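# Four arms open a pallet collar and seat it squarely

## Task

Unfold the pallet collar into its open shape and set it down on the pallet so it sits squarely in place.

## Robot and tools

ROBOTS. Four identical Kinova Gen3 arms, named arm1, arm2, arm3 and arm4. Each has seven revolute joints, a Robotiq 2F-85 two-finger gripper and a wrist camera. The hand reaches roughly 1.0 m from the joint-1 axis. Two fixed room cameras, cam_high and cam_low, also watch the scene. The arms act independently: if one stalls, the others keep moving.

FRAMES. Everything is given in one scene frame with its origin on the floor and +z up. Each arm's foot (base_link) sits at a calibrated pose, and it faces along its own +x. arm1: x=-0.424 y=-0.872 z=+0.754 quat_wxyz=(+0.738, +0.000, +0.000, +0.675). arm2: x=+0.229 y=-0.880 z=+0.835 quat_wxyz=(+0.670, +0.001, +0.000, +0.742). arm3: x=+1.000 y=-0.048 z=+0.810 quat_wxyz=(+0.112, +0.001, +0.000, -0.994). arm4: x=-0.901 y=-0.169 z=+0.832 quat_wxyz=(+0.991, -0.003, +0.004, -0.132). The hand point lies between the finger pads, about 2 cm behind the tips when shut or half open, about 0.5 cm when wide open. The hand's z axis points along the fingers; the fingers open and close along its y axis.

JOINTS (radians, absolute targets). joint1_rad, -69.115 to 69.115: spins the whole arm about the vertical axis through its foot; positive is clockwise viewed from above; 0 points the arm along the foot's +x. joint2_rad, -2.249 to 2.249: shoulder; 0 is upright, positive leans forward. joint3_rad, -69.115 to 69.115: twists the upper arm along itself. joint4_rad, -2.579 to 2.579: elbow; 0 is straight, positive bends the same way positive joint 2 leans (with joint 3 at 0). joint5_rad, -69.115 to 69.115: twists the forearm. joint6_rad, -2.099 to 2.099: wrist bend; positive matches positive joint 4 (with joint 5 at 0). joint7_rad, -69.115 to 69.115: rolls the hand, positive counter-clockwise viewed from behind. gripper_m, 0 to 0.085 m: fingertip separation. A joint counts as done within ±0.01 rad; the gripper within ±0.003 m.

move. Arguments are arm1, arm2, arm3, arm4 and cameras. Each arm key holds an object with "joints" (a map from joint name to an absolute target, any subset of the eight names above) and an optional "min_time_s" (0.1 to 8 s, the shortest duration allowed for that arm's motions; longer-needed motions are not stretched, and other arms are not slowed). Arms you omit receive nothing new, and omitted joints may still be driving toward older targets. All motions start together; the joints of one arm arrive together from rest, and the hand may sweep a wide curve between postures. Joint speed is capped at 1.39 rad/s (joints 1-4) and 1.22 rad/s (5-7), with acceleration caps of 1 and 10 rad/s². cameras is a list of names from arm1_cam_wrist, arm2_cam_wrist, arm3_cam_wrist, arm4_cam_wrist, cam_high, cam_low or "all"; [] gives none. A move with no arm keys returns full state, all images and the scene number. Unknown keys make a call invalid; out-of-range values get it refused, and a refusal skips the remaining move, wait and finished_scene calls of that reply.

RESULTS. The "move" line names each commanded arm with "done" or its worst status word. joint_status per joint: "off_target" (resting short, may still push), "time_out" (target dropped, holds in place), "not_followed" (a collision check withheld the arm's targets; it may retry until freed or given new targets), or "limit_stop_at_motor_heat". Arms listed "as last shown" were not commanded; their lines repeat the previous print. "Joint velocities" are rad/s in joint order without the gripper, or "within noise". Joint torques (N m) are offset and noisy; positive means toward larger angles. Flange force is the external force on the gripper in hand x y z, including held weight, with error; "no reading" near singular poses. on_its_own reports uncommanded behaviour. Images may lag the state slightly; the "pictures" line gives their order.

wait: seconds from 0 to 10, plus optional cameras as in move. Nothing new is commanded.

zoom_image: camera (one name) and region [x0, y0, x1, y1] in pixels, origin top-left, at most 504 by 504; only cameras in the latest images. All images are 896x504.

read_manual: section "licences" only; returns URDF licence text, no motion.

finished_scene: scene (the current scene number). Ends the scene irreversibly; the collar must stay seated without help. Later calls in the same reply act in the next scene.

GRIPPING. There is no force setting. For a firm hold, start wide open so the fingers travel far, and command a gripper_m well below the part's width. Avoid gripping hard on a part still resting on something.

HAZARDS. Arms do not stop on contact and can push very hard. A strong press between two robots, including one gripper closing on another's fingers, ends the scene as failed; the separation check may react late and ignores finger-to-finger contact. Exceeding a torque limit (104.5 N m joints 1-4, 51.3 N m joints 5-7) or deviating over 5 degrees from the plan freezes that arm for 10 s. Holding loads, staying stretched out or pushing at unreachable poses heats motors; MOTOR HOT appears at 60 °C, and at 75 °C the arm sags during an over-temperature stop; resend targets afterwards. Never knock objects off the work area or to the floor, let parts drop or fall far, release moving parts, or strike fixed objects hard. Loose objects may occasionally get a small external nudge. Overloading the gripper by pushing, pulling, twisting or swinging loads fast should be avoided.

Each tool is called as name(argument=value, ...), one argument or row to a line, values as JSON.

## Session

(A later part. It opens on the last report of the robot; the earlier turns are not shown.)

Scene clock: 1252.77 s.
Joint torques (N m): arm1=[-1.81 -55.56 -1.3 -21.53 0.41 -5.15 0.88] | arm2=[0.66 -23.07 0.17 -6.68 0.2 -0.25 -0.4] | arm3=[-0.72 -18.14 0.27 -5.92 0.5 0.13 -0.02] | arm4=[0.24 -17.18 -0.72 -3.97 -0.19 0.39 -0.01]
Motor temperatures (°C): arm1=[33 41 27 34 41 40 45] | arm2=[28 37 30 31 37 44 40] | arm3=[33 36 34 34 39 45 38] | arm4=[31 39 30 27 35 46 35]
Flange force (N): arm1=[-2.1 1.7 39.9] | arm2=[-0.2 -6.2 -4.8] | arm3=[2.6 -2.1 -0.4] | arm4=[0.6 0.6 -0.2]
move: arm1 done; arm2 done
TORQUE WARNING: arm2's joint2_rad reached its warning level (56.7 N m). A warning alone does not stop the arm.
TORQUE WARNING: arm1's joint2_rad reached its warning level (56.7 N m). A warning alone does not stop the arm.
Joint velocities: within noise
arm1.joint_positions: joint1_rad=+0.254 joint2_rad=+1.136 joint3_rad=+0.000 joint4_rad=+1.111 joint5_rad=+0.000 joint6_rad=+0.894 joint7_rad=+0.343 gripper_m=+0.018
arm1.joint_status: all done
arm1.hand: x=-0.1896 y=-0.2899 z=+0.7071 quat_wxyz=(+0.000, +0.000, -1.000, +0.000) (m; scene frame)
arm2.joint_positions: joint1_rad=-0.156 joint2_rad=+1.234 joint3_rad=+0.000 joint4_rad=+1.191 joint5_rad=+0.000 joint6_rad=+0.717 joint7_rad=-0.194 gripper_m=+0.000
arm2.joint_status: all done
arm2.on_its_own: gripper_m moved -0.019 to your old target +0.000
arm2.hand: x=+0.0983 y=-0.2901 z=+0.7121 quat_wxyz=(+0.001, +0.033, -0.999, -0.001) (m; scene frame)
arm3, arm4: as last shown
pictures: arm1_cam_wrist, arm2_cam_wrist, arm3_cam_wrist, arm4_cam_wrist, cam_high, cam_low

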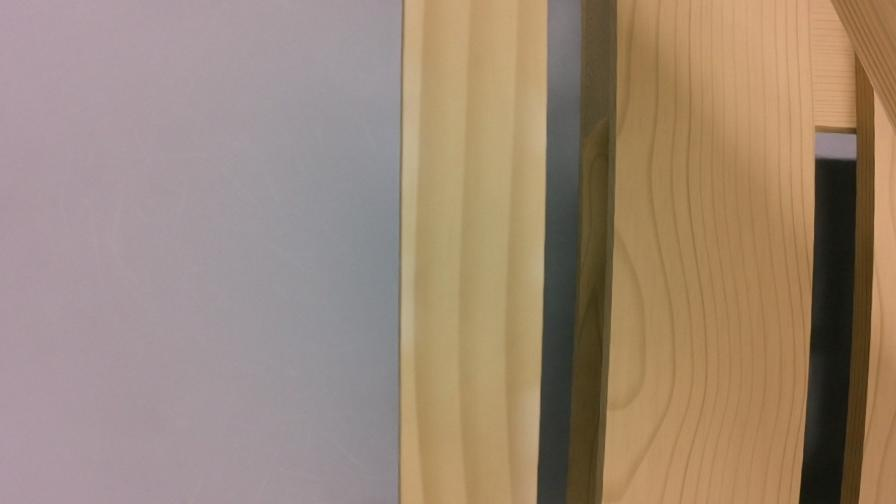

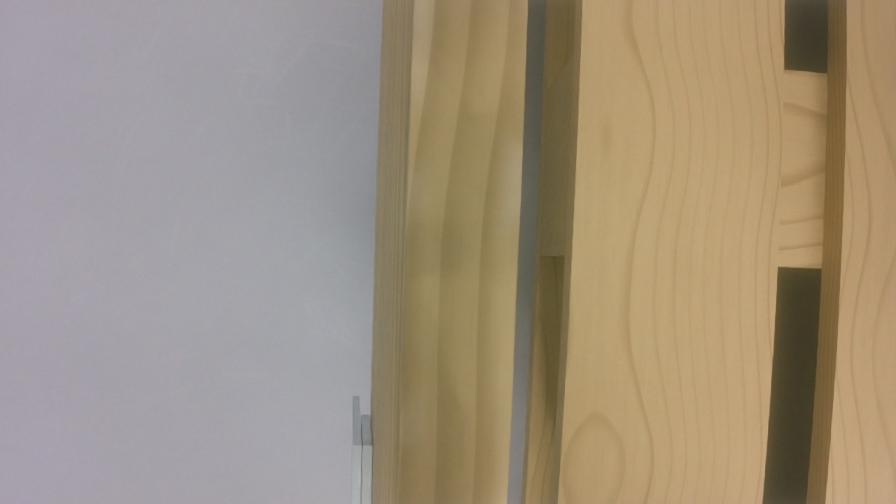

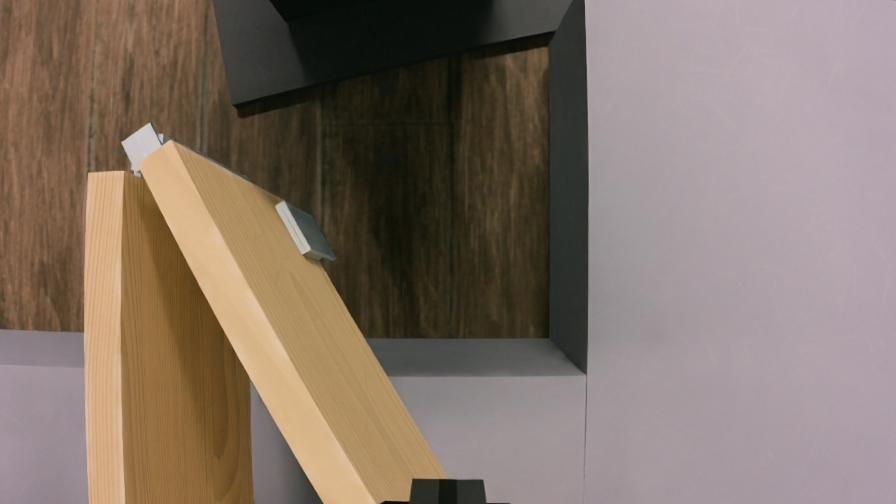

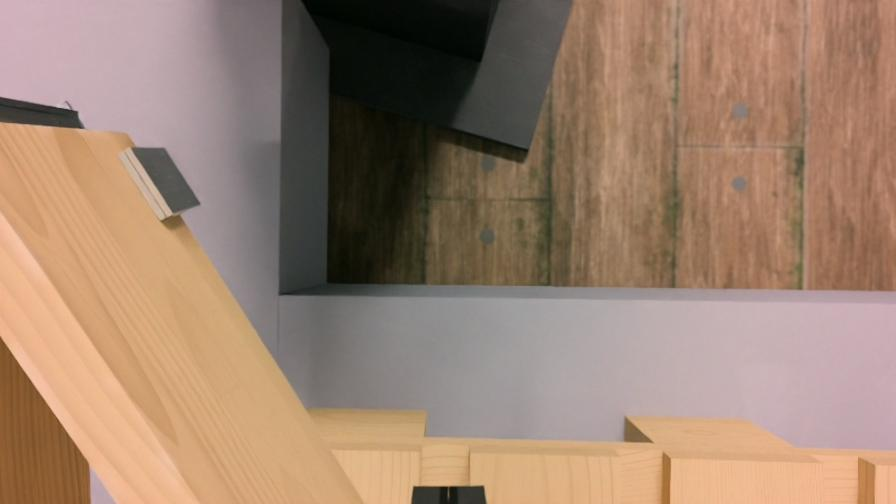

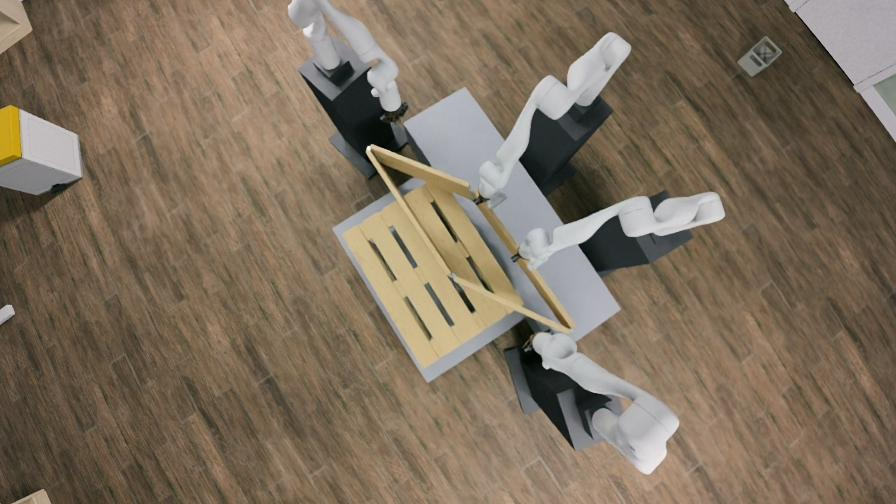

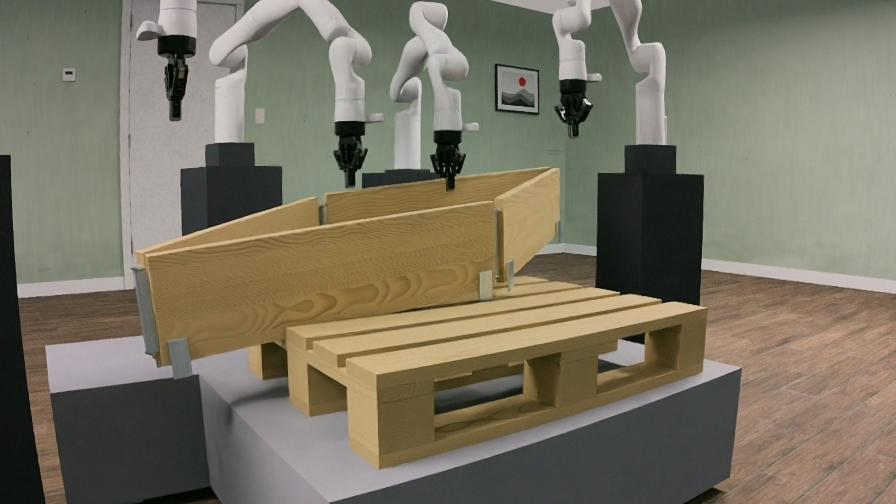

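move(
  arm2={"joints":{"joint2_rad":1.1876,"joint4_rad":1.2068,"joint6_rad":0.7472}},
)

move(
  arm2={"joints":{"gripper_m":0.06}},
  cameras=["arm2_cam_wrist","arm1_cam_wrist","cam_high","cam_low"],
)

Scene clock: 1299.47 s.
Joint torques (N m): arm1=[-2.07 -55.38 -1.62 -21.22 0.27 -4.95 0.82] | arm2=[0.58 -22.89 0.13 -6.94 0.19 -0.2 -0.33] | arm3=[-0.76 -18.15 0.23 -5.95 0.47 0.1 -0.03] | arm4=[0.31 -17.19 -0.72 -4.01 -0.2 0.34 -0.03]
Motor temperatures (°C): arm1=[33 47 27 34 41 39 44] | arm2=[28 37 30 31 36 44 40] | arm3=[32 36 33 34 39 45 38] | arm4=[30 39 30 27 35 45 35]
Flange force (N): arm1=[-2.8 2.1 40.0] | arm2=[-0.4 -6.8 -4.6] | arm3=[2.6 -2.3 -0.4] | arm4=[0.6 0.7 -0.3]
move: arm2 done
Joint velocities: within noise
arm1, arm3, arm4: as last shown
arm2.joint_positions: joint1_rad=-0.156 joint2_rad=+1.188 joint3_rad=+0.000 joint4_rad=+1.207 joint5_rad=+0.000 joint6_rad=+0.747 joint7_rad=-0.194 gripper_m=+0.000
arm2.joint_status: all done
arm2.hand: x=+0.0983 y=-0.2900 z=+0.7368 quat_wxyz=(+0.001, +0.033, -0.999, -0.001) (m; scene frame)
pictures: none

Scene clock: 1300.47 s.
Joint torques (N m): arm1=[-2.03 -55.42 -1.52 -21.23 0.24 -4.96 0.83] | arm2=[0.65 -23 0.11 -6.83 0.2 -0.28 -0.33] | arm3=[-0.7 -18.18 0.26 -5.9 0.49 0.15 -0.01] | arm4=[0.34 -17.22 -0.68 -4.04 -0.16 0.35 -0.03]
Motor temperatures (°C): arm1=[33 47 27 34 41 39 44] | arm2=[28 37 30 31 36 44 40] | arm3=[32 36 33 34 39 45 38] | arm4=[30 39 30 27 35 45 35]
Flange force (N): arm1=[-2.8 2.2 40.0] | arm2=[-0.1 -5.9 -4.5] | arm3=[2.5 -2.1 -0.3] | arm4=[0.7 0.8 -0.2]
move: arm2 done
Joint velocities: within noise
arm1, arm3, arm4: as last shown
arm2.joint_positions: joint1_rad=-0.156 joint2_rad=+1.188 joint3_rad=+0.000 joint4_rad=+1.207 joint5_rad=+0.000 joint6_rad=+0.747 joint7_rad=-0.194 gripper_m=+0.060
arm2.joint_status: all done
arm2.hand: x=+0.0983 y=-0.2899 z=+0.7368 quat_wxyz=(+0.001, +0.033, -0.999, -0.001) (m; scene frame)
pictures: arm1_cam_wrist, arm2_cam_wrist, cam_high, cam_low

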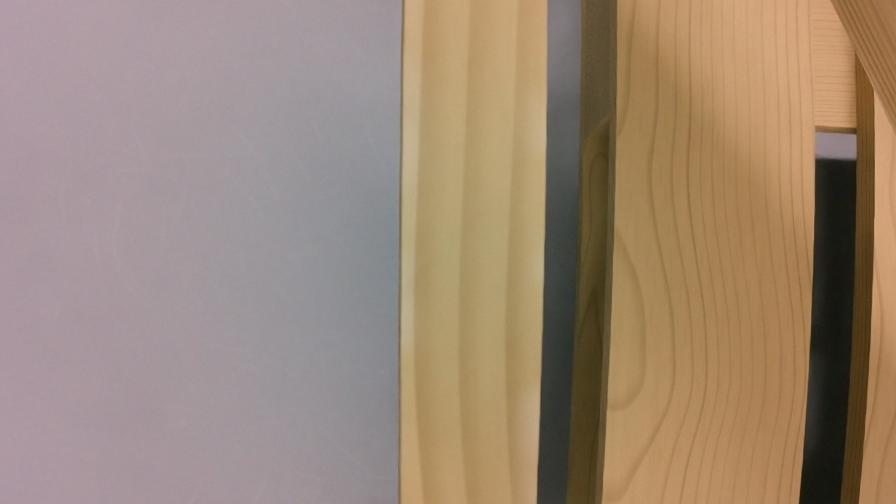

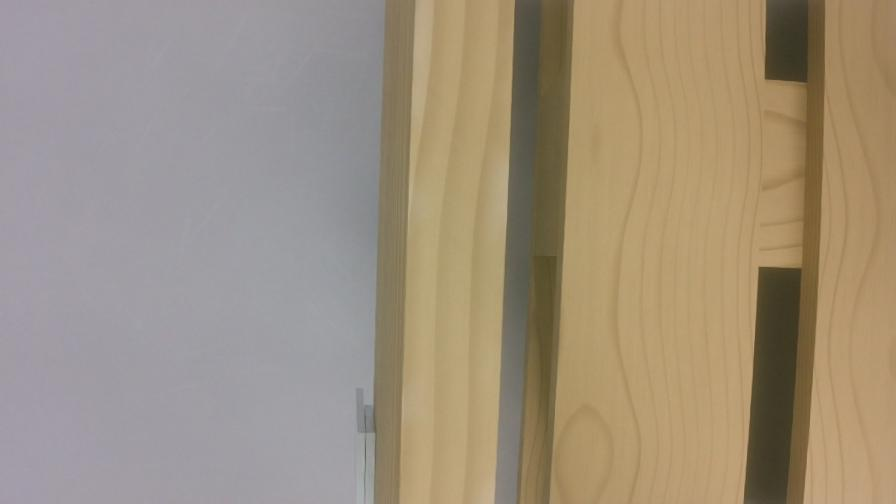

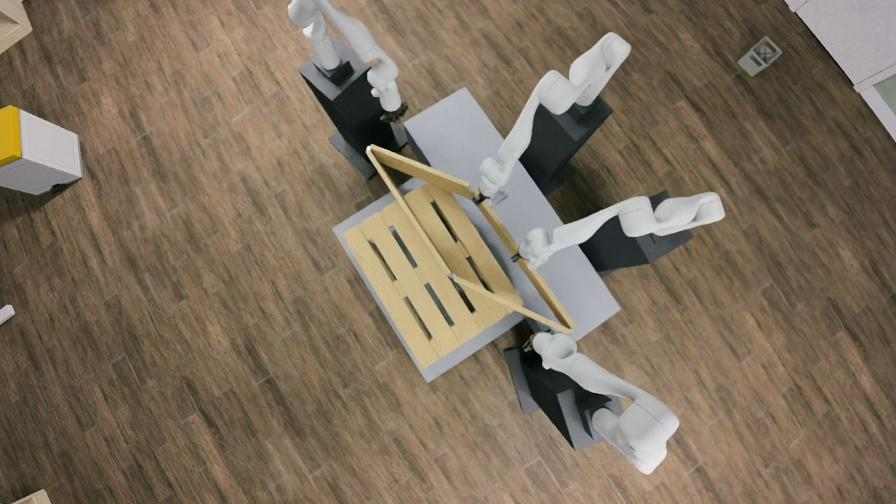

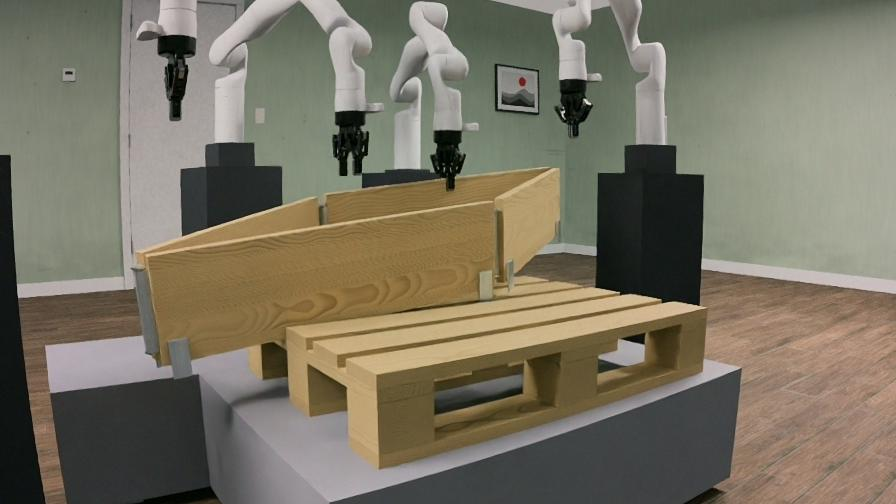

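move(
  arm2={"joints":{"joint2_rad":1.2942,"joint4_rad":1.1615,"joint6_rad":0.6859},"min_time_s":2},
)

move(
  arm2={"joints":{"gripper_m":0.0}},
  cameras=["arm2_cam_wrist","cam_low"],
)

Scene clock: 1311.37 s.
Joint torques (N m): arm1=[-2.01 -55.47 -1.54 -21.28 0.24 -4.96 0.8] | arm2=[0.63 -23.27 0.19 -6.5 0.17 -0.26 -0.36] | arm3=[-0.67 -18.17 0.21 -5.91 0.5 0.11 -0.05] | arm4=[0.32 -17.23 -0.75 -4.06 -0.2 0.38 -0.04]
Motor temperatures (°C): arm1=[33 48 27 34 41 39 44] | arm2=[28 37 30 31 36 44 40] | arm3=[32 36 33 33 39 45 38] | arm4=[30 39 30 27 35 45 34]
Flange force (N): arm1=[-2.7 2.0 40.1] | arm2=[-0.2 -6.2 -5.1] | arm3=[2.5 -2.1 -0.4] | arm4=[0.8 0.7 -0.1]
move: arm2 done
Joint velocities: within noise
arm1, arm3, arm4: as last shown
arm2.joint_positions: joint1_rad=-0.156 joint2_rad=+1.294 joint3_rad=+0.000 joint4_rad=+1.161 joint5_rad=+0.000 joint6_rad=+0.686 joint7_rad=-0.194 gripper_m=+0.060
arm2.joint_status: all done
arm2.hand: x=+0.0982 y=-0.2898 z=+0.6817 quat_wxyz=(+0.001, +0.033, -0.999, -0.001) (m; scene frame)
pictures: none

Scene clock: 1312.30 s.
Joint torques (N m): arm1=[-4.02 -56.77 -2.74 -23.69 0.09 -6.28 1.02] | arm2=[-1.15 -21.97 -0.3 -4.32 1.24 0.24 0.94] | arm3=[-0.72 -18.16 0.21 -5.93 0.46 0.12 -0.02] | arm4=[0.32 -17.22 -0.68 -4.03 -0.16 0.33 -0.05]
Motor temperatures (°C): arm1=[33 48 27 34 41 39 44] | arm2=[28 37 30 31 36 44 40] | arm3=[32 36 33 33 39 45 38] | arm4=[30 39 30 27 35 45 34]
Flange force (N): arm1=[-3.2 -4.3 39.9] | arm2=[0.1 0.9 -4.9] | arm3=[2.6 -2.2 -0.4] | arm4=[0.6 0.7 -0.3]
move: arm2 off_target
TORQUE WARNING: arm1's joint2_rad reached its warning level (56.7 N m). A warning alone does not stop the arm.
Joint velocities: within noise
arm1.joint_positions: joint1_rad=+0.254 joint2_rad=+1.136 joint3_rad=+0.000 joint4_rad=+1.111 joint5_rad=+0.000 joint6_rad=+0.894 joint7_rad=+0.343 gripper_m=+0.018
arm1.joint_status: not commanded
arm1.hand: x=-0.1896 y=-0.2900 z=+0.7071 quat_wxyz=(+0.000, +0.000, -1.000, +0.000) (m; scene frame)
arm2.joint_positions: joint1_rad=-0.156 joint2_rad=+1.294 joint3_rad=+0.000 joint4_rad=+1.161 joint5_rad=+0.000 joint6_rad=+0.686 joint7_rad=-0.194 gripper_m=+0.018
arm2.joint_status: gripper_m off_target (ended at +0.018, target +0.000)
arm2.hand: x=+0.0982 y=-0.2898 z=+0.6817 quat_wxyz=(+0.001, +0.033, -0.999, -0.001) (m; scene frame)
arm3, arm4: as last shown
pictures: arm2_cam_wrist, cam_low

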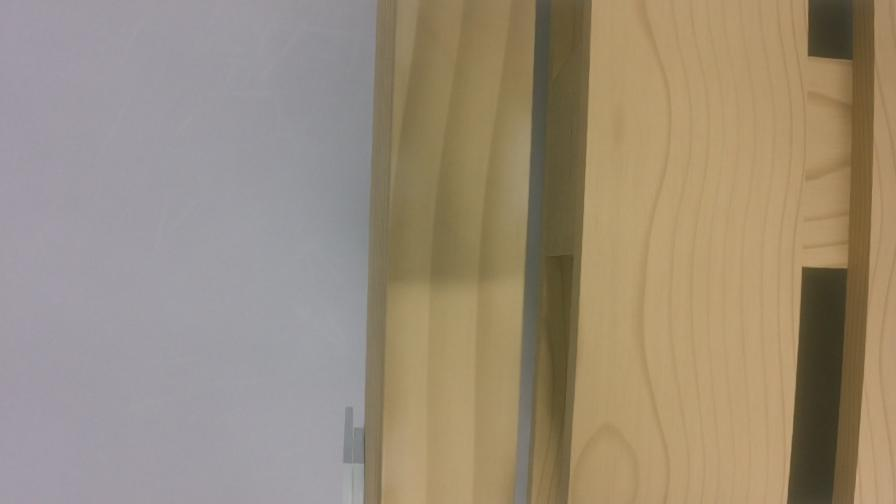

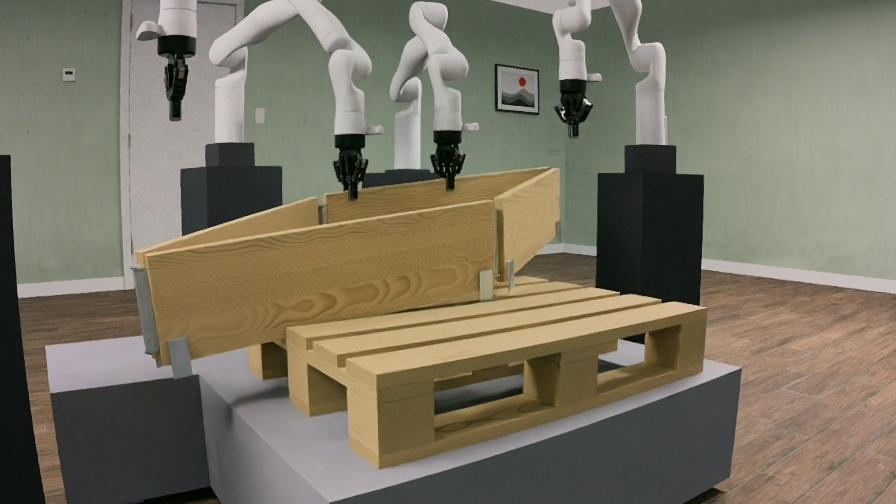

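move(
  arm3={"joints":{"joint1_rad":0.0494,"joint2_rad":0.9155,"joint4_rad":1.5236,"joint6_rad":0.7025,"joint7_rad":1.9717,"gripper_m":0.07}},
  arm4={"joints":{"joint1_rad":-0.3705,"joint2_rad":1.0303,"joint4_rad":1.2378,"joint6_rad":0.8735,"joint7_rad":2.041,"gripper_m":0.07}},
  cameras=["arm3_cam_wrist","arm4_cam_wrist","cam_low"],
)

Scene clock: 1354.03 s.
Joint torques (N m): arm1=[-4.16 -56.79 -2.9 -23.69 0.06 -6.3 1.09] | arm2=[-1.07 -22.05 -0.26 -4.39 1.35 0.21 0.95] | arm3=[-0.72 -21.55 0.36 -6.41 0.48 0.12 -0.03] | arm4=[0.35 -24.13 -0.6 -6.73 -0.13 0.32 -0.06]
Motor temperatures (°C): arm1=[33 50 27 35 41 39 44] | arm2=[28 37 30 30 36 43 40] | arm3=[32 36 32 33 39 45 38] | arm4=[30 39 29 26 35 45 34]
Flange force (N): arm1=[-3.4 -4.2 39.9] | arm2=[0.2 0.8 -4.8] | arm3=[3.6 0.3 -0.9] | arm4=[0.5 0.8 -0.2]
move: arm3 done; arm4 done
Joint velocities: within noise
arm1, arm2: as last shown
arm1.hand: x=-0.1896 y=-0.2899 z=+0.7071 quat_wxyz=(+0.000, +0.000, -1.000, +0.000) (m; scene frame)
arm3.joint_positions: joint1_rad=+0.049 joint2_rad=+0.916 joint3_rad=+0.000 joint4_rad=+1.524 joint5_rad=+0.000 joint6_rad=+0.702 joint7_rad=+1.972 gripper_m=+0.070
arm3.joint_status: all done
arm3.hand: x=+0.4674 y=-0.1173 z=+0.7988 quat_wxyz=(+0.000, -0.959, -0.285, -0.001) (m; scene frame)
arm4.joint_positions: joint1_rad=-0.371 joint2_rad=+1.030 joint3_rad=+0.000 joint4_rad=+1.238 joint5_rad=+0.000 joint6_rad=+0.873 joint7_rad=+2.041 gripper_m=+0.070
arm4.joint_status: all done
arm4.hand: x=-0.3004 y=-0.1309 z=+0.8149 quat_wxyz=(+0.005, +0.284, -0.959, +0.001) (m; scene frame)
pictures: arm3_cam_wrist, arm4_cam_wrist, cam_low

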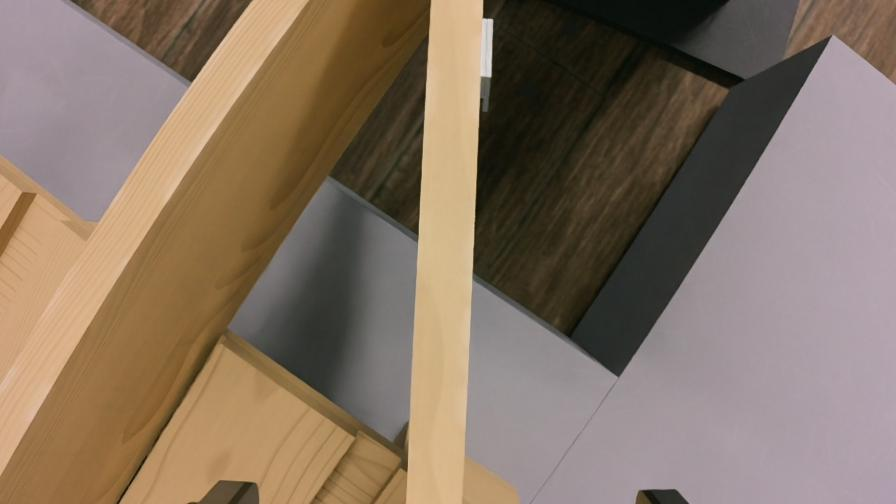

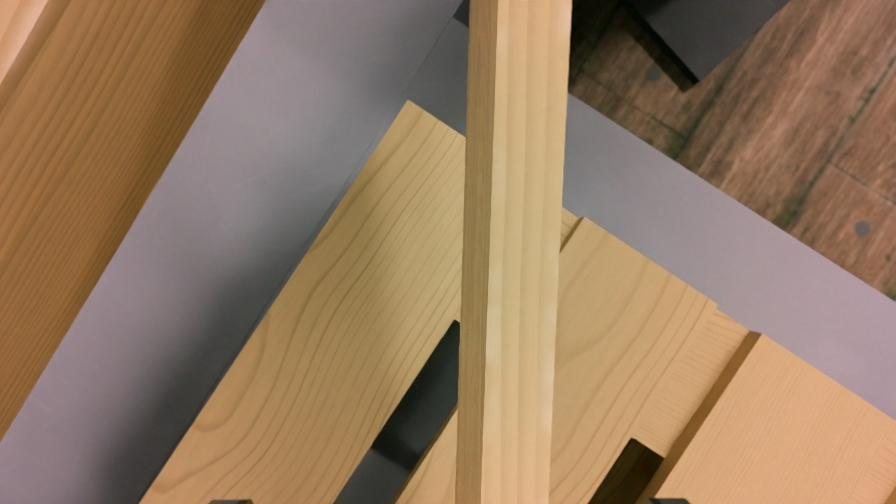

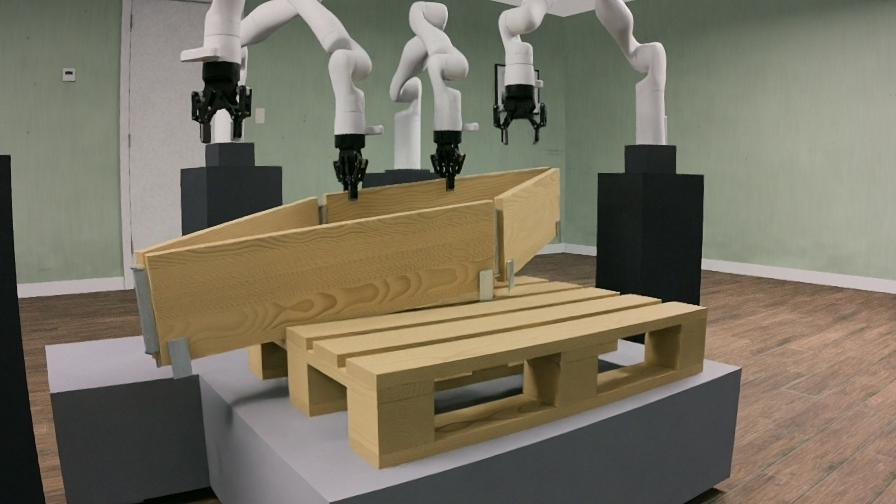

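move(
  arm3={"joints":{"joint2_rad":1.3117,"joint4_rad":1.4033,"joint6_rad":0.4266,"joint7_rad":1.9368},"min_time_s":2},
  arm4={"joints":{"joint1_rad":-0.4028,"joint2_rad":1.2495,"joint4_rad":1.2313,"joint6_rad":0.6608,"joint7_rad":2.0087},"min_time_s":2},
  cameras=["arm3_cam_wrist","arm4_cam_wrist","cam_low"],
)

Scene clock: 1388.67 s.
Joint torques (N m): arm1=[-4.12 -56.89 -2.89 -23.79 0.1 -6.26 1.07] | arm2=[-1.02 -22.08 -0.17 -4.4 1.32 0.21 0.97] | arm3=[-0.65 -22.85 0.44 -4.37 0.5 0.14 -0.03] | arm4=[0.36 -24.6 -0.56 -5.26 -0.13 0.35 -0.06]
Motor temperatures (°C): arm1=[32 51 27 36 41 39 44] | arm2=[28 37 30 30 36 43 40] | arm3=[32 36 32 33 39 45 38] | arm4=[30 38 29 27 35 45 34]
Flange force (N): arm1=[-3.2 -4.6 40.1] | arm2=[0.3 0.8 -4.8] | arm3=[3.7 0.5 -2.5] | arm4=[0.2 0.7 -0.2]
move: arm3 done; arm4 done
Joint velocities: within noise
arm1, arm2: as last shown
arm3.joint_positions: joint1_rad=+0.049 joint2_rad=+1.312 joint3_rad=+0.000 joint4_rad=+1.403 joint5_rad=+0.000 joint6_rad=+0.427 joint7_rad=+1.937 gripper_m=+0.070
arm3.joint_status: all done
arm3.hand: x=+0.4677 y=-0.1174 z=+0.6039 quat_wxyz=(-0.001, -0.963, -0.268, -0.001) (m; scene frame)
arm4.joint_positions: joint1_rad=-0.403 joint2_rad=+1.249 joint3_rad=+0.000 joint4_rad=+1.231 joint5_rad=+0.000 joint6_rad=+0.661 joint7_rad=+2.009 gripper_m=+0.070
arm4.joint_status: all done
arm4.hand: x=-0.3127 y=-0.1134 z=+0.6850 quat_wxyz=(+0.005, +0.283, -0.959, +0.001) (m; scene frame)
pictures: arm3_cam_wrist, arm4_cam_wrist, cam_low

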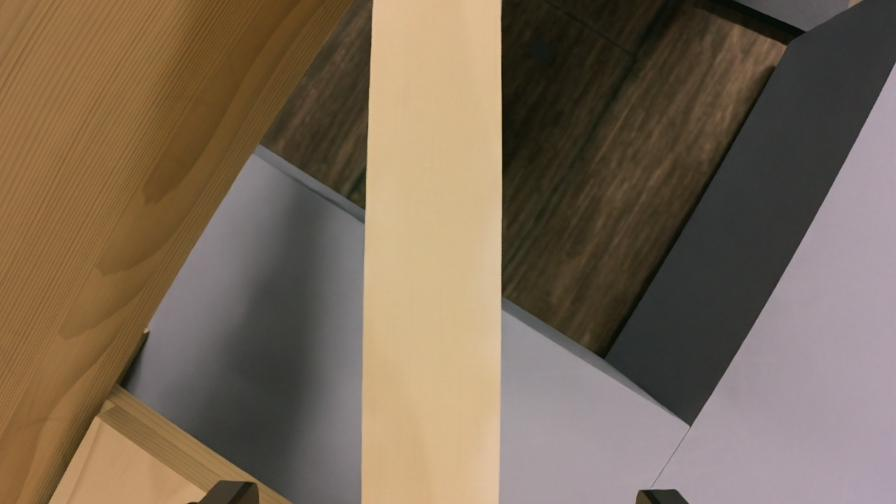

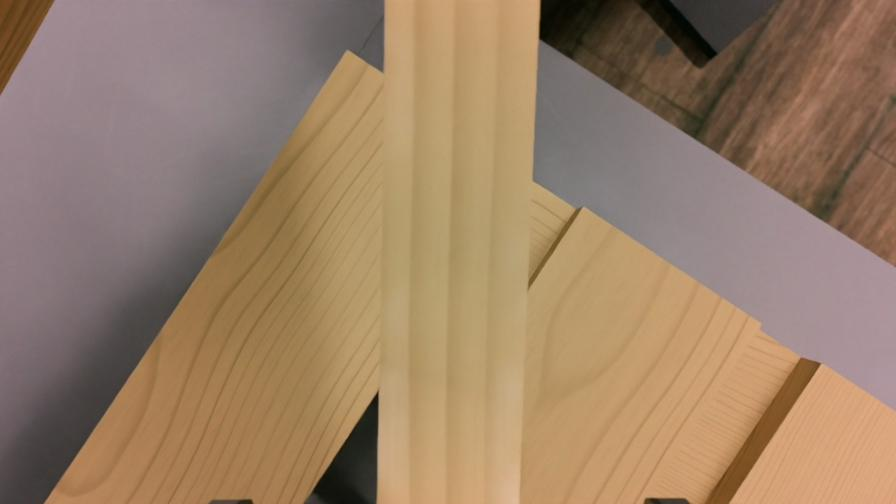

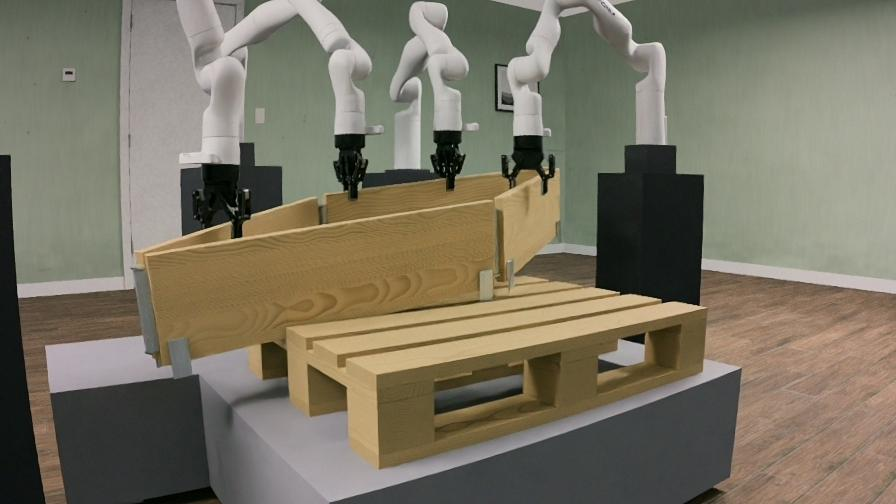

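move(
  arm3={"joints":{"gripper_m":0}},
  arm4={"joints":{"gripper_m":0}},
  cameras=["cam_low","cam_high"],
)

Scene clock: 1397.40 s.
Joint torques (N m): arm1=[-4.74 -59.4 -3.03 -23.65 0.2 -5.14 1.27] | arm2=[-1.04 -26.14 0.06 -7.56 1.59 -1.02 1.18] | arm3=[-3.98 -17.2 -2.1 -2.41 -0.02 0.03 -0.48] | arm4=[-1.72 -16.85 -2.99 -0.52 -0.05 2.25 1.47]
Motor temperatures (°C): arm1=[32 51 27 36 41 39 44] | arm2=[28 37 30 30 36 43 40] | arm3=[32 36 32 33 39 45 38] | arm4=[30 38 29 26 35 45 34]
Flange force (N): arm1=[-4.7 -2.7 46.0] | arm2=[-0.1 -4.2 -1.2] | arm3=[3.7 -7.1 -12.3] | arm4=[-3.4 -2.2 -9.2]
move: arm3 off_target; arm4 off_target
TORQUE WARNING: arm1's joint2_rad reached its warning level (56.7 N m). A warning alone does not stop the arm.
Joint velocities: within noise
arm1.joint_positions: joint1_rad=+0.254 joint2_rad=+1.136 joint3_rad=+0.000 joint4_rad=+1.111 joint5_rad=+0.000 joint6_rad=+0.894 joint7_rad=+0.343 gripper_m=+0.018
arm1.joint_status: not commanded
arm1.hand: x=-0.1896 y=-0.2899 z=+0.7070 quat_wxyz=(+0.000, +0.000, -1.000, +0.000) (m; scene frame)
arm2.joint_positions: joint1_rad=-0.156 joint2_rad=+1.294 joint3_rad=+0.000 joint4_rad=+1.162 joint5_rad=+0.000 joint6_rad=+0.686 joint7_rad=-0.194 gripper_m=+0.018
arm2.joint_status: not commanded
arm2.hand: x=+0.0981 y=-0.2899 z=+0.6817 quat_wxyz=(+0.001, +0.033, -0.999, -0.001) (m; scene frame)
arm3.joint_positions: joint1_rad=+0.049 joint2_rad=+1.312 joint3_rad=+0.000 joint4_rad=+1.403 joint5_rad=+0.001 joint6_rad=+0.427 joint7_rad=+1.937 gripper_m=+0.018
arm3.joint_status: gripper_m off_target (ended at +0.018, target +0.000)
arm3.hand: x=+0.4677 y=-0.1174 z=+0.6039 quat_wxyz=(+0.000, -0.963, -0.268, -0.001) (m; scene frame)
arm4.joint_positions: joint1_rad=-0.403 joint2_rad=+1.249 joint3_rad=+0.000 joint4_rad=+1.231 joint5_rad=+0.000 joint6_rad=+0.661 joint7_rad=+2.009 gripper_m=+0.018
arm4.joint_status: gripper_m off_target (ended at +0.018, target +0.000)
arm4.hand: x=-0.3127 y=-0.1134 z=+0.6850 quat_wxyz=(+0.005, +0.283, -0.959, +0.001) (m; scene frame)
pictures: cam_high, cam_low

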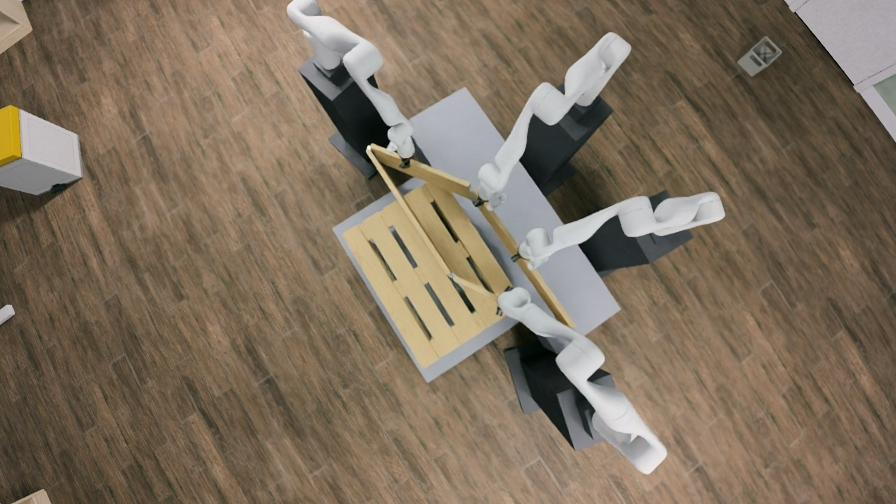

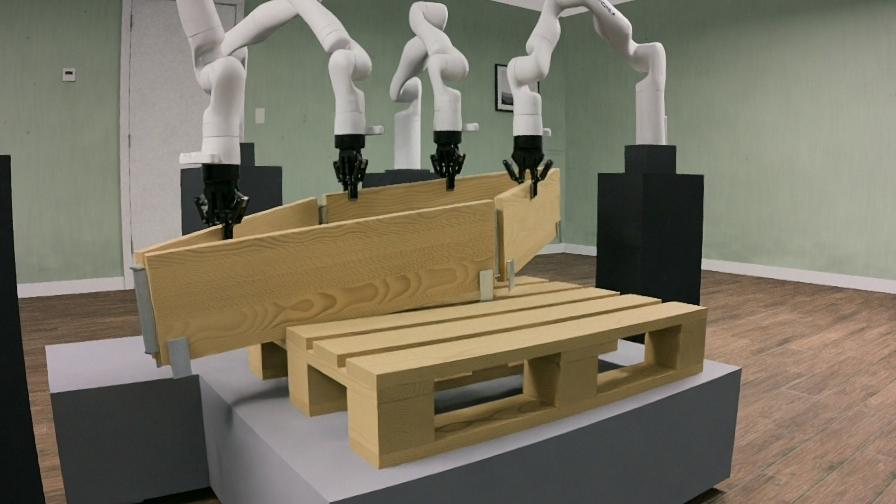

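move(
  arm3={"joints":{"joint2_rad":1.2464,"joint4_rad":1.4407,"joint6_rad":0.4545},"min_time_s":2},
)

move(
  arm3={"joints":{"joint2_rad":1.1932,"joint4_rad":1.4666,"joint6_rad":0.4818},"min_time_s":2},
  cameras=["cam_low","arm2_cam_wrist","arm3_cam_wrist"],
)

Scene clock: 1422.97 s.
Joint torques (N m): arm1=[0.06 -70.4 -0.14 -12.05 -0.11 9.5 0.18] | arm2=[0.54 6.63 0.39 -7.52 1.67 -9.06 0.99] | arm3=[-5.5 -48.6 -5.31 -7.67 -1.34 1.36 -0.4] | arm4=[-9.26 -15.32 -9.4 -2.37 -1.78 1.6 1.45]
Motor temperatures (°C): arm1=[32 54 27 36 41 39 44] | arm2=[28 37 29 30 36 43 40] | arm3=[32 36 31 33 39 45 38] | arm4=[29 38 29 26 35 45 35]
Flange force (N): arm1=[-12.8 33.4 88.0] | arm2=[-1.9 -31.1 -74.4] | arm3=[-2.8 -13.0 51.3] | arm4=[10.2 -9.5 -14.7]
move: arm3 done
TORQUE WARNING: arm1's joint2_rad reached its warning level (56.7 N m). A warning alone does not stop the arm.
Joint velocities: within noise
arm1.joint_positions: joint1_rad=+0.254 joint2_rad=+1.142 joint3_rad=+0.000 joint4_rad=+1.111 joint5_rad=+0.000 joint6_rad=+0.894 joint7_rad=+0.343 gripper_m=+0.018
arm1.joint_status: not commanded
arm1.hand: x=-0.1903 y=-0.2918 z=+0.7033 quat_wxyz=(+0.001, +0.000, -1.000, +0.003) (m; scene frame)
arm2, arm4: as last shown
arm2.hand: x=+0.0982 y=-0.2899 z=+0.6818 quat_wxyz=(+0.001, +0.033, -0.999, -0.001) (m; scene frame)
arm3.joint_positions: joint1_rad=+0.049 joint2_rad=+1.246 joint3_rad=+0.000 joint4_rad=+1.441 joint5_rad=+0.000 joint6_rad=+0.455 joint7_rad=+1.937 gripper_m=+0.018
arm3.joint_status: all done
arm3.hand: x=+0.4676 y=-0.1174 z=+0.6339 quat_wxyz=(-0.001, -0.963, -0.268, -0.001) (m; scene frame)
arm4.hand: x=-0.3127 y=-0.1135 z=+0.6850 quat_wxyz=(+0.005, +0.283, -0.959, +0.001) (m; scene frame)
pictures: none

Scene clock: 1425.27 s.
Joint torques (N m): arm1=[0.92 -70.41 0.31 0.74 -0.2 21.28 0.08] | arm2=[-1.56 30.5 -2.23 -7.82 1.11 -15.28 1.18] | arm3=[-9.77 -50.28 -11.4 2.69 -2.74 9.19 0.18] | arm4=[-16.91 -21.06 -14.62 -2.83 -2.54 2.07 1.85]
Motor temperatures (°C): arm1=[32 54 27 35 41 39 44] | arm2=[28 37 29 30 36 43 40] | arm3=[32 36 31 33 39 45 38] | arm4=[29 38 29 26 35 45 35]
Flange force (N): arm1=[-22.6 61.1 107.7] | arm2=[-8.1 -50.2 -128.5] | arm3=[-21.7 -28.8 74.4] | arm4=[10.8 -23.1 -3.2]
move: arm3 done
TORQUE WARNING: arm1's joint2_rad reached its warning level (56.7 N m). A warning alone does not stop the arm.
Joint velocities: within noise
arm1.joint_positions: joint1_rad=+0.254 joint2_rad=+1.150 joint3_rad=+0.000 joint4_rad=+1.111 joint5_rad=+0.000 joint6_rad=+0.894 joint7_rad=+0.343 gripper_m=+0.018
arm1.joint_status: not commanded
arm1.hand: x=-0.1912 y=-0.2943 z=+0.6983 quat_wxyz=(+0.003, +0.000, -1.000, +0.007) (m; scene frame)
arm2.joint_positions: joint1_rad=-0.156 joint2_rad=+1.294 joint3_rad=+0.000 joint4_rad=+1.161 joint5_rad=+0.000 joint6_rad=+0.686 joint7_rad=-0.194 gripper_m=+0.018
arm2.joint_status: not commanded
arm2.hand: x=+0.0982 y=-0.2898 z=+0.6818 quat_wxyz=(+0.001, +0.033, -0.999, -0.001) (m; scene frame)
arm3.joint_positions: joint1_rad=+0.049 joint2_rad=+1.198 joint3_rad=+0.000 joint4_rad=+1.467 joint5_rad=+0.000 joint6_rad=+0.482 joint7_rad=+1.937 gripper_m=+0.018
arm3.joint_status: all done
arm3.hand: x=+0.4697 y=-0.1170 z=+0.6561 quat_wxyz=(-0.001, -0.963, -0.268, -0.003) (m; scene frame)
arm4.joint_positions: joint1_rad=-0.403 joint2_rad=+1.250 joint3_rad=+0.000 joint4_rad=+1.231 joint5_rad=+0.000 joint6_rad=+0.661 joint7_rad=+2.009 gripper_m=+0.018
arm4.joint_status: not commanded
arm4.hand: x=-0.3127 y=-0.1134 z=+0.6850 quat_wxyz=(+0.005, +0.283, -0.959, +0.001) (m; scene frame)
pictures: arm2_cam_wrist, arm3_cam_wrist, cam_low

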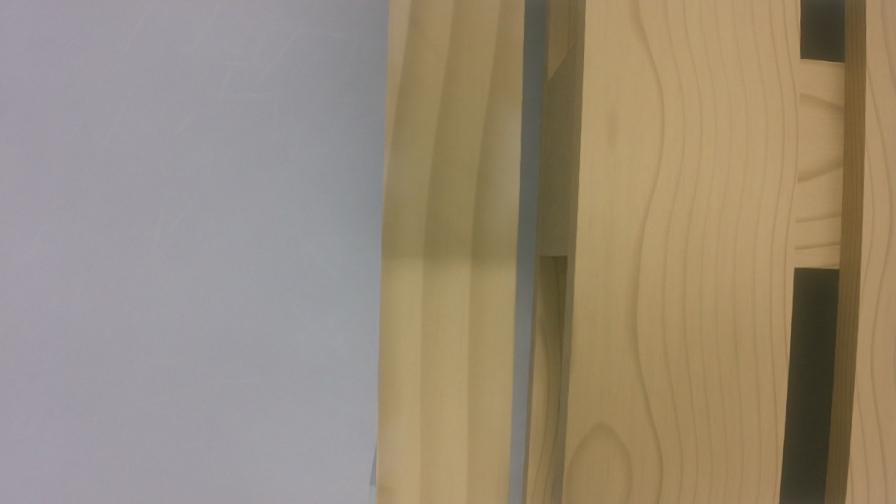

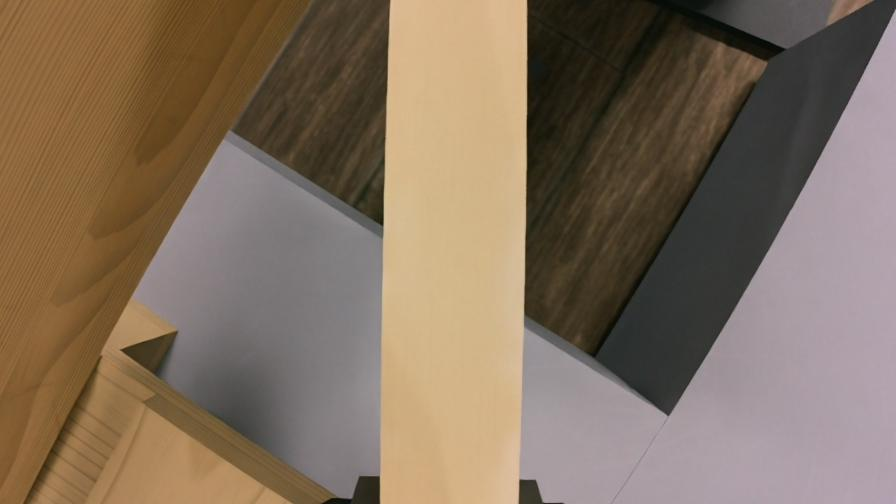

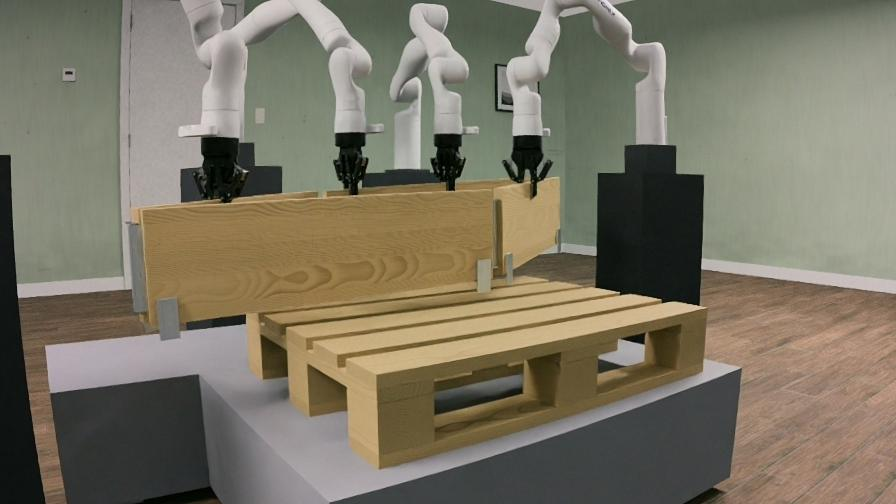

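move(
  arm2={"joints":{"joint2_rad":1.2604,"joint4_rad":1.1783,"joint6_rad":0.7029},"min_time_s":1.5},
)

Scene clock: 1440.27 s.
Joint torques (N m): arm1=[2.8 -58.57 1.02 -27.8 0.39 -7.71 0.7] | arm2=[1.65 -27.34 1.89 -8.19 1.98 -1.02 1.4] | arm3=[-4.26 -43.76 -1.63 -20.85 -0.13 -5.98 -0.56] | arm4=[1.93 -17.77 0.28 -3.26 1.06 1.11 1.72]
Motor temperatures (°C): arm1=[32 56 27 35 41 40 44] | arm2=[28 38 29 30 36 45 40] | arm3=[32 39 31 33 39 45 38] | arm4=[30 38 29 26 35 45 34]
Flange force (N): arm1=[11.5 -13.3 40.1] | arm2=[4.5 -5.5 1.0] | arm3=[28.3 2.8 20.6] | arm4=[0.9 7.5 -11.2]
move: arm2 done
TORQUE WARNING: arm1's joint2_rad reached its warning level (56.7 N m). A warning alone does not stop the arm.
Joint velocities: within noise
arm1.joint_positions: joint1_rad=+0.254 joint2_rad=+1.137 joint3_rad=+0.000 joint4_rad=+1.111 joint5_rad=+0.000 joint6_rad=+0.894 joint7_rad=+0.343 gripper_m=+0.018
arm1.joint_status: not commanded
arm1.hand: x=-0.1897 y=-0.2902 z=+0.7068 quat_wxyz=(+0.000, +0.000, -1.000, +0.000) (m; scene frame)
arm2.joint_positions: joint1_rad=-0.156 joint2_rad=+1.260 joint3_rad=+0.000 joint4_rad=+1.178 joint5_rad=+0.000 joint6_rad=+0.703 joint7_rad=-0.194 gripper_m=+0.018
arm2.joint_status: all done
arm2.hand: x=+0.0982 y=-0.2898 z=+0.6989 quat_wxyz=(+0.001, +0.033, -0.999, -0.001) (m; scene frame)
arm3.joint_positions: joint1_rad=+0.049 joint2_rad=+1.193 joint3_rad=+0.000 joint4_rad=+1.467 joint5_rad=+0.000 joint6_rad=+0.482 joint7_rad=+1.937 gripper_m=+0.018
arm3.joint_status: not commanded
arm3.hand: x=+0.4676 y=-0.1174 z=+0.6588 quat_wxyz=(+0.000, -0.963, -0.268, -0.001) (m; scene frame)
arm4: as last shown
arm4.joint_positions: joint1_rad=-0.403 joint2_rad=+1.249 joint3_rad=+0.000 joint4_rad=+1.231 joint5_rad=+0.000 joint6_rad=+0.661 joint7_rad=+2.009 gripper_m=+0.018
pictures: none

move(
  arm3={"joints":{"joint1_rad":0.1232,"joint2_rad":1.22,"joint4_rad":1.3715,"joint6_rad":0.5501,"joint7_rad":2.1502},"min_time_s":1.6},
  arm4={"joints":{"joint1_rad":-0.4681,"joint2_rad":1.2139,"joint4_rad":1.344,"joint6_rad":0.5837,"joint7_rad":2.0831},"min_time_s":1.6},
  cameras=["cam_high","arm3_cam_wrist","arm4_cam_wrist"],
)

Scene clock: 1484.73 s.
Joint torques (N m): arm1=[4.05 -57.81 2.22 -35.07 0.79 -14.36 0.5] | arm2=[5.53 -27.35 5.8 -7.36 3.12 -0.65 1.29] | arm3=[-9.93 -41.3 -8.77 -17.29 -2.44 -3.85 -0.72] | arm4=[4.03 -14.93 3.08 7.79 2.25 7.49 1.95]
Motor temperatures (°C): arm1=[32 59 27 37 40 40 44] | arm2=[28 38 29 30 36 44 40] | arm3=[31 42 31 34 39 45 38] | arm4=[29 37 29 26 35 45 34]
Flange force (N): arm1=[20.0 -30.0 27.7] | arm2=[11.0 -3.9 2.2] | arm3=[26.9 -3.8 19.4] | arm4=[-22.8 -1.7 1.0]
move: arm3 done; arm4 done
TORQUE WARNING: arm1's joint2_rad reached its warning level (56.7 N m). A warning alone does not stop the arm.
Joint velocities: within noise
arm1.joint_positions: joint1_rad=+0.254 joint2_rad=+1.136 joint3_rad=+0.000 joint4_rad=+1.111 joint5_rad=+0.000 joint6_rad=+0.894 joint7_rad=+0.343 gripper_m=+0.018
arm1.joint_status: not commanded
arm1.hand: x=-0.1896 y=-0.2898 z=+0.7074 quat_wxyz=(+0.000, +0.000, -1.000, +0.000) (m; scene frame)
arm2: as last shown
arm2.hand: x=+0.0982 y=-0.2899 z=+0.6988 quat_wxyz=(+0.001, +0.033, -0.999, -0.001) (m; scene frame)
arm3.joint_positions: joint1_rad=+0.123 joint2_rad=+1.220 joint3_rad=+0.000 joint4_rad=+1.371 joint5_rad=+0.001 joint6_rad=+0.550 joint7_rad=+2.150 gripper_m=+0.018
arm3.joint_status: all done
arm3.hand: x=+0.4413 y=-0.0802 z=+0.6588 quat_wxyz=(-0.001, -0.942, -0.334, -0.001) (m; scene frame)
arm4.joint_positions: joint1_rad=-0.468 joint2_rad=+1.214 joint3_rad=+0.000 joint4_rad=+1.344 joint5_rad=+0.000 joint6_rad=+0.584 joint7_rad=+2.083 gripper_m=+0.018
arm4.joint_status: all done
arm4.hand: x=-0.3418 y=-0.0800 z=+0.6851 quat_wxyz=(+0.005, +0.350, -0.937, +0.000) (m; scene frame)
pictures: arm3_cam_wrist, arm4_cam_wrist, cam_high

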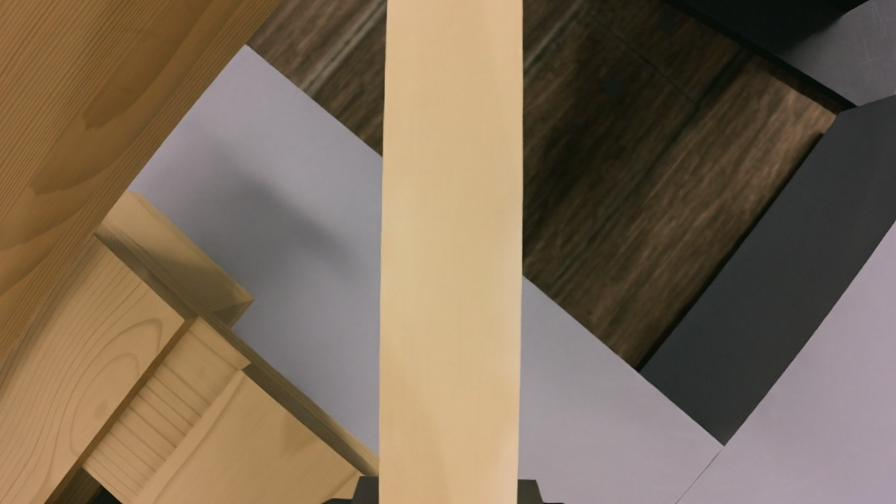

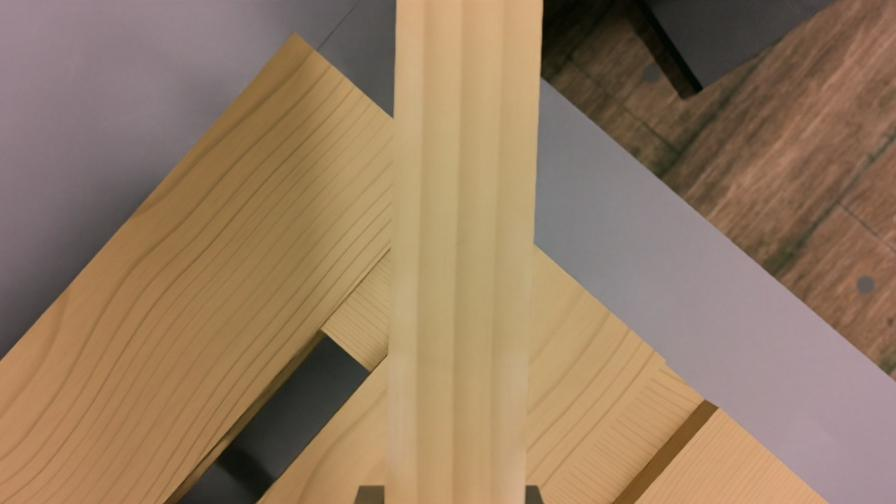

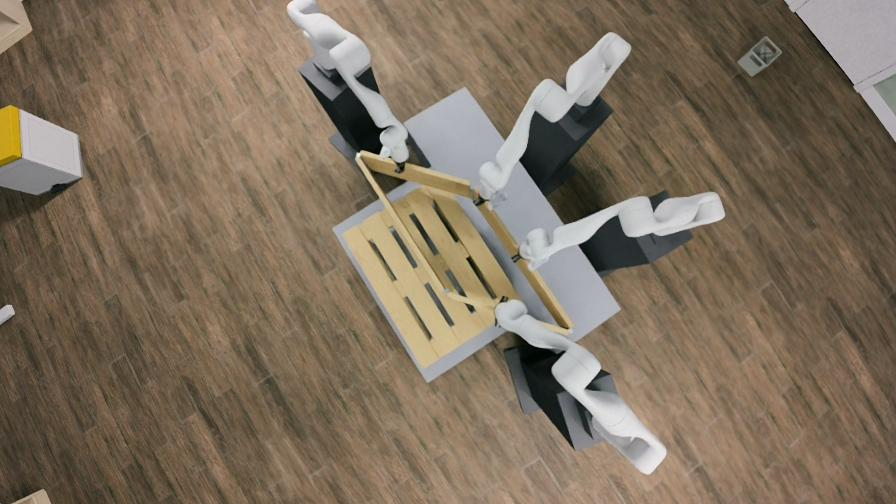

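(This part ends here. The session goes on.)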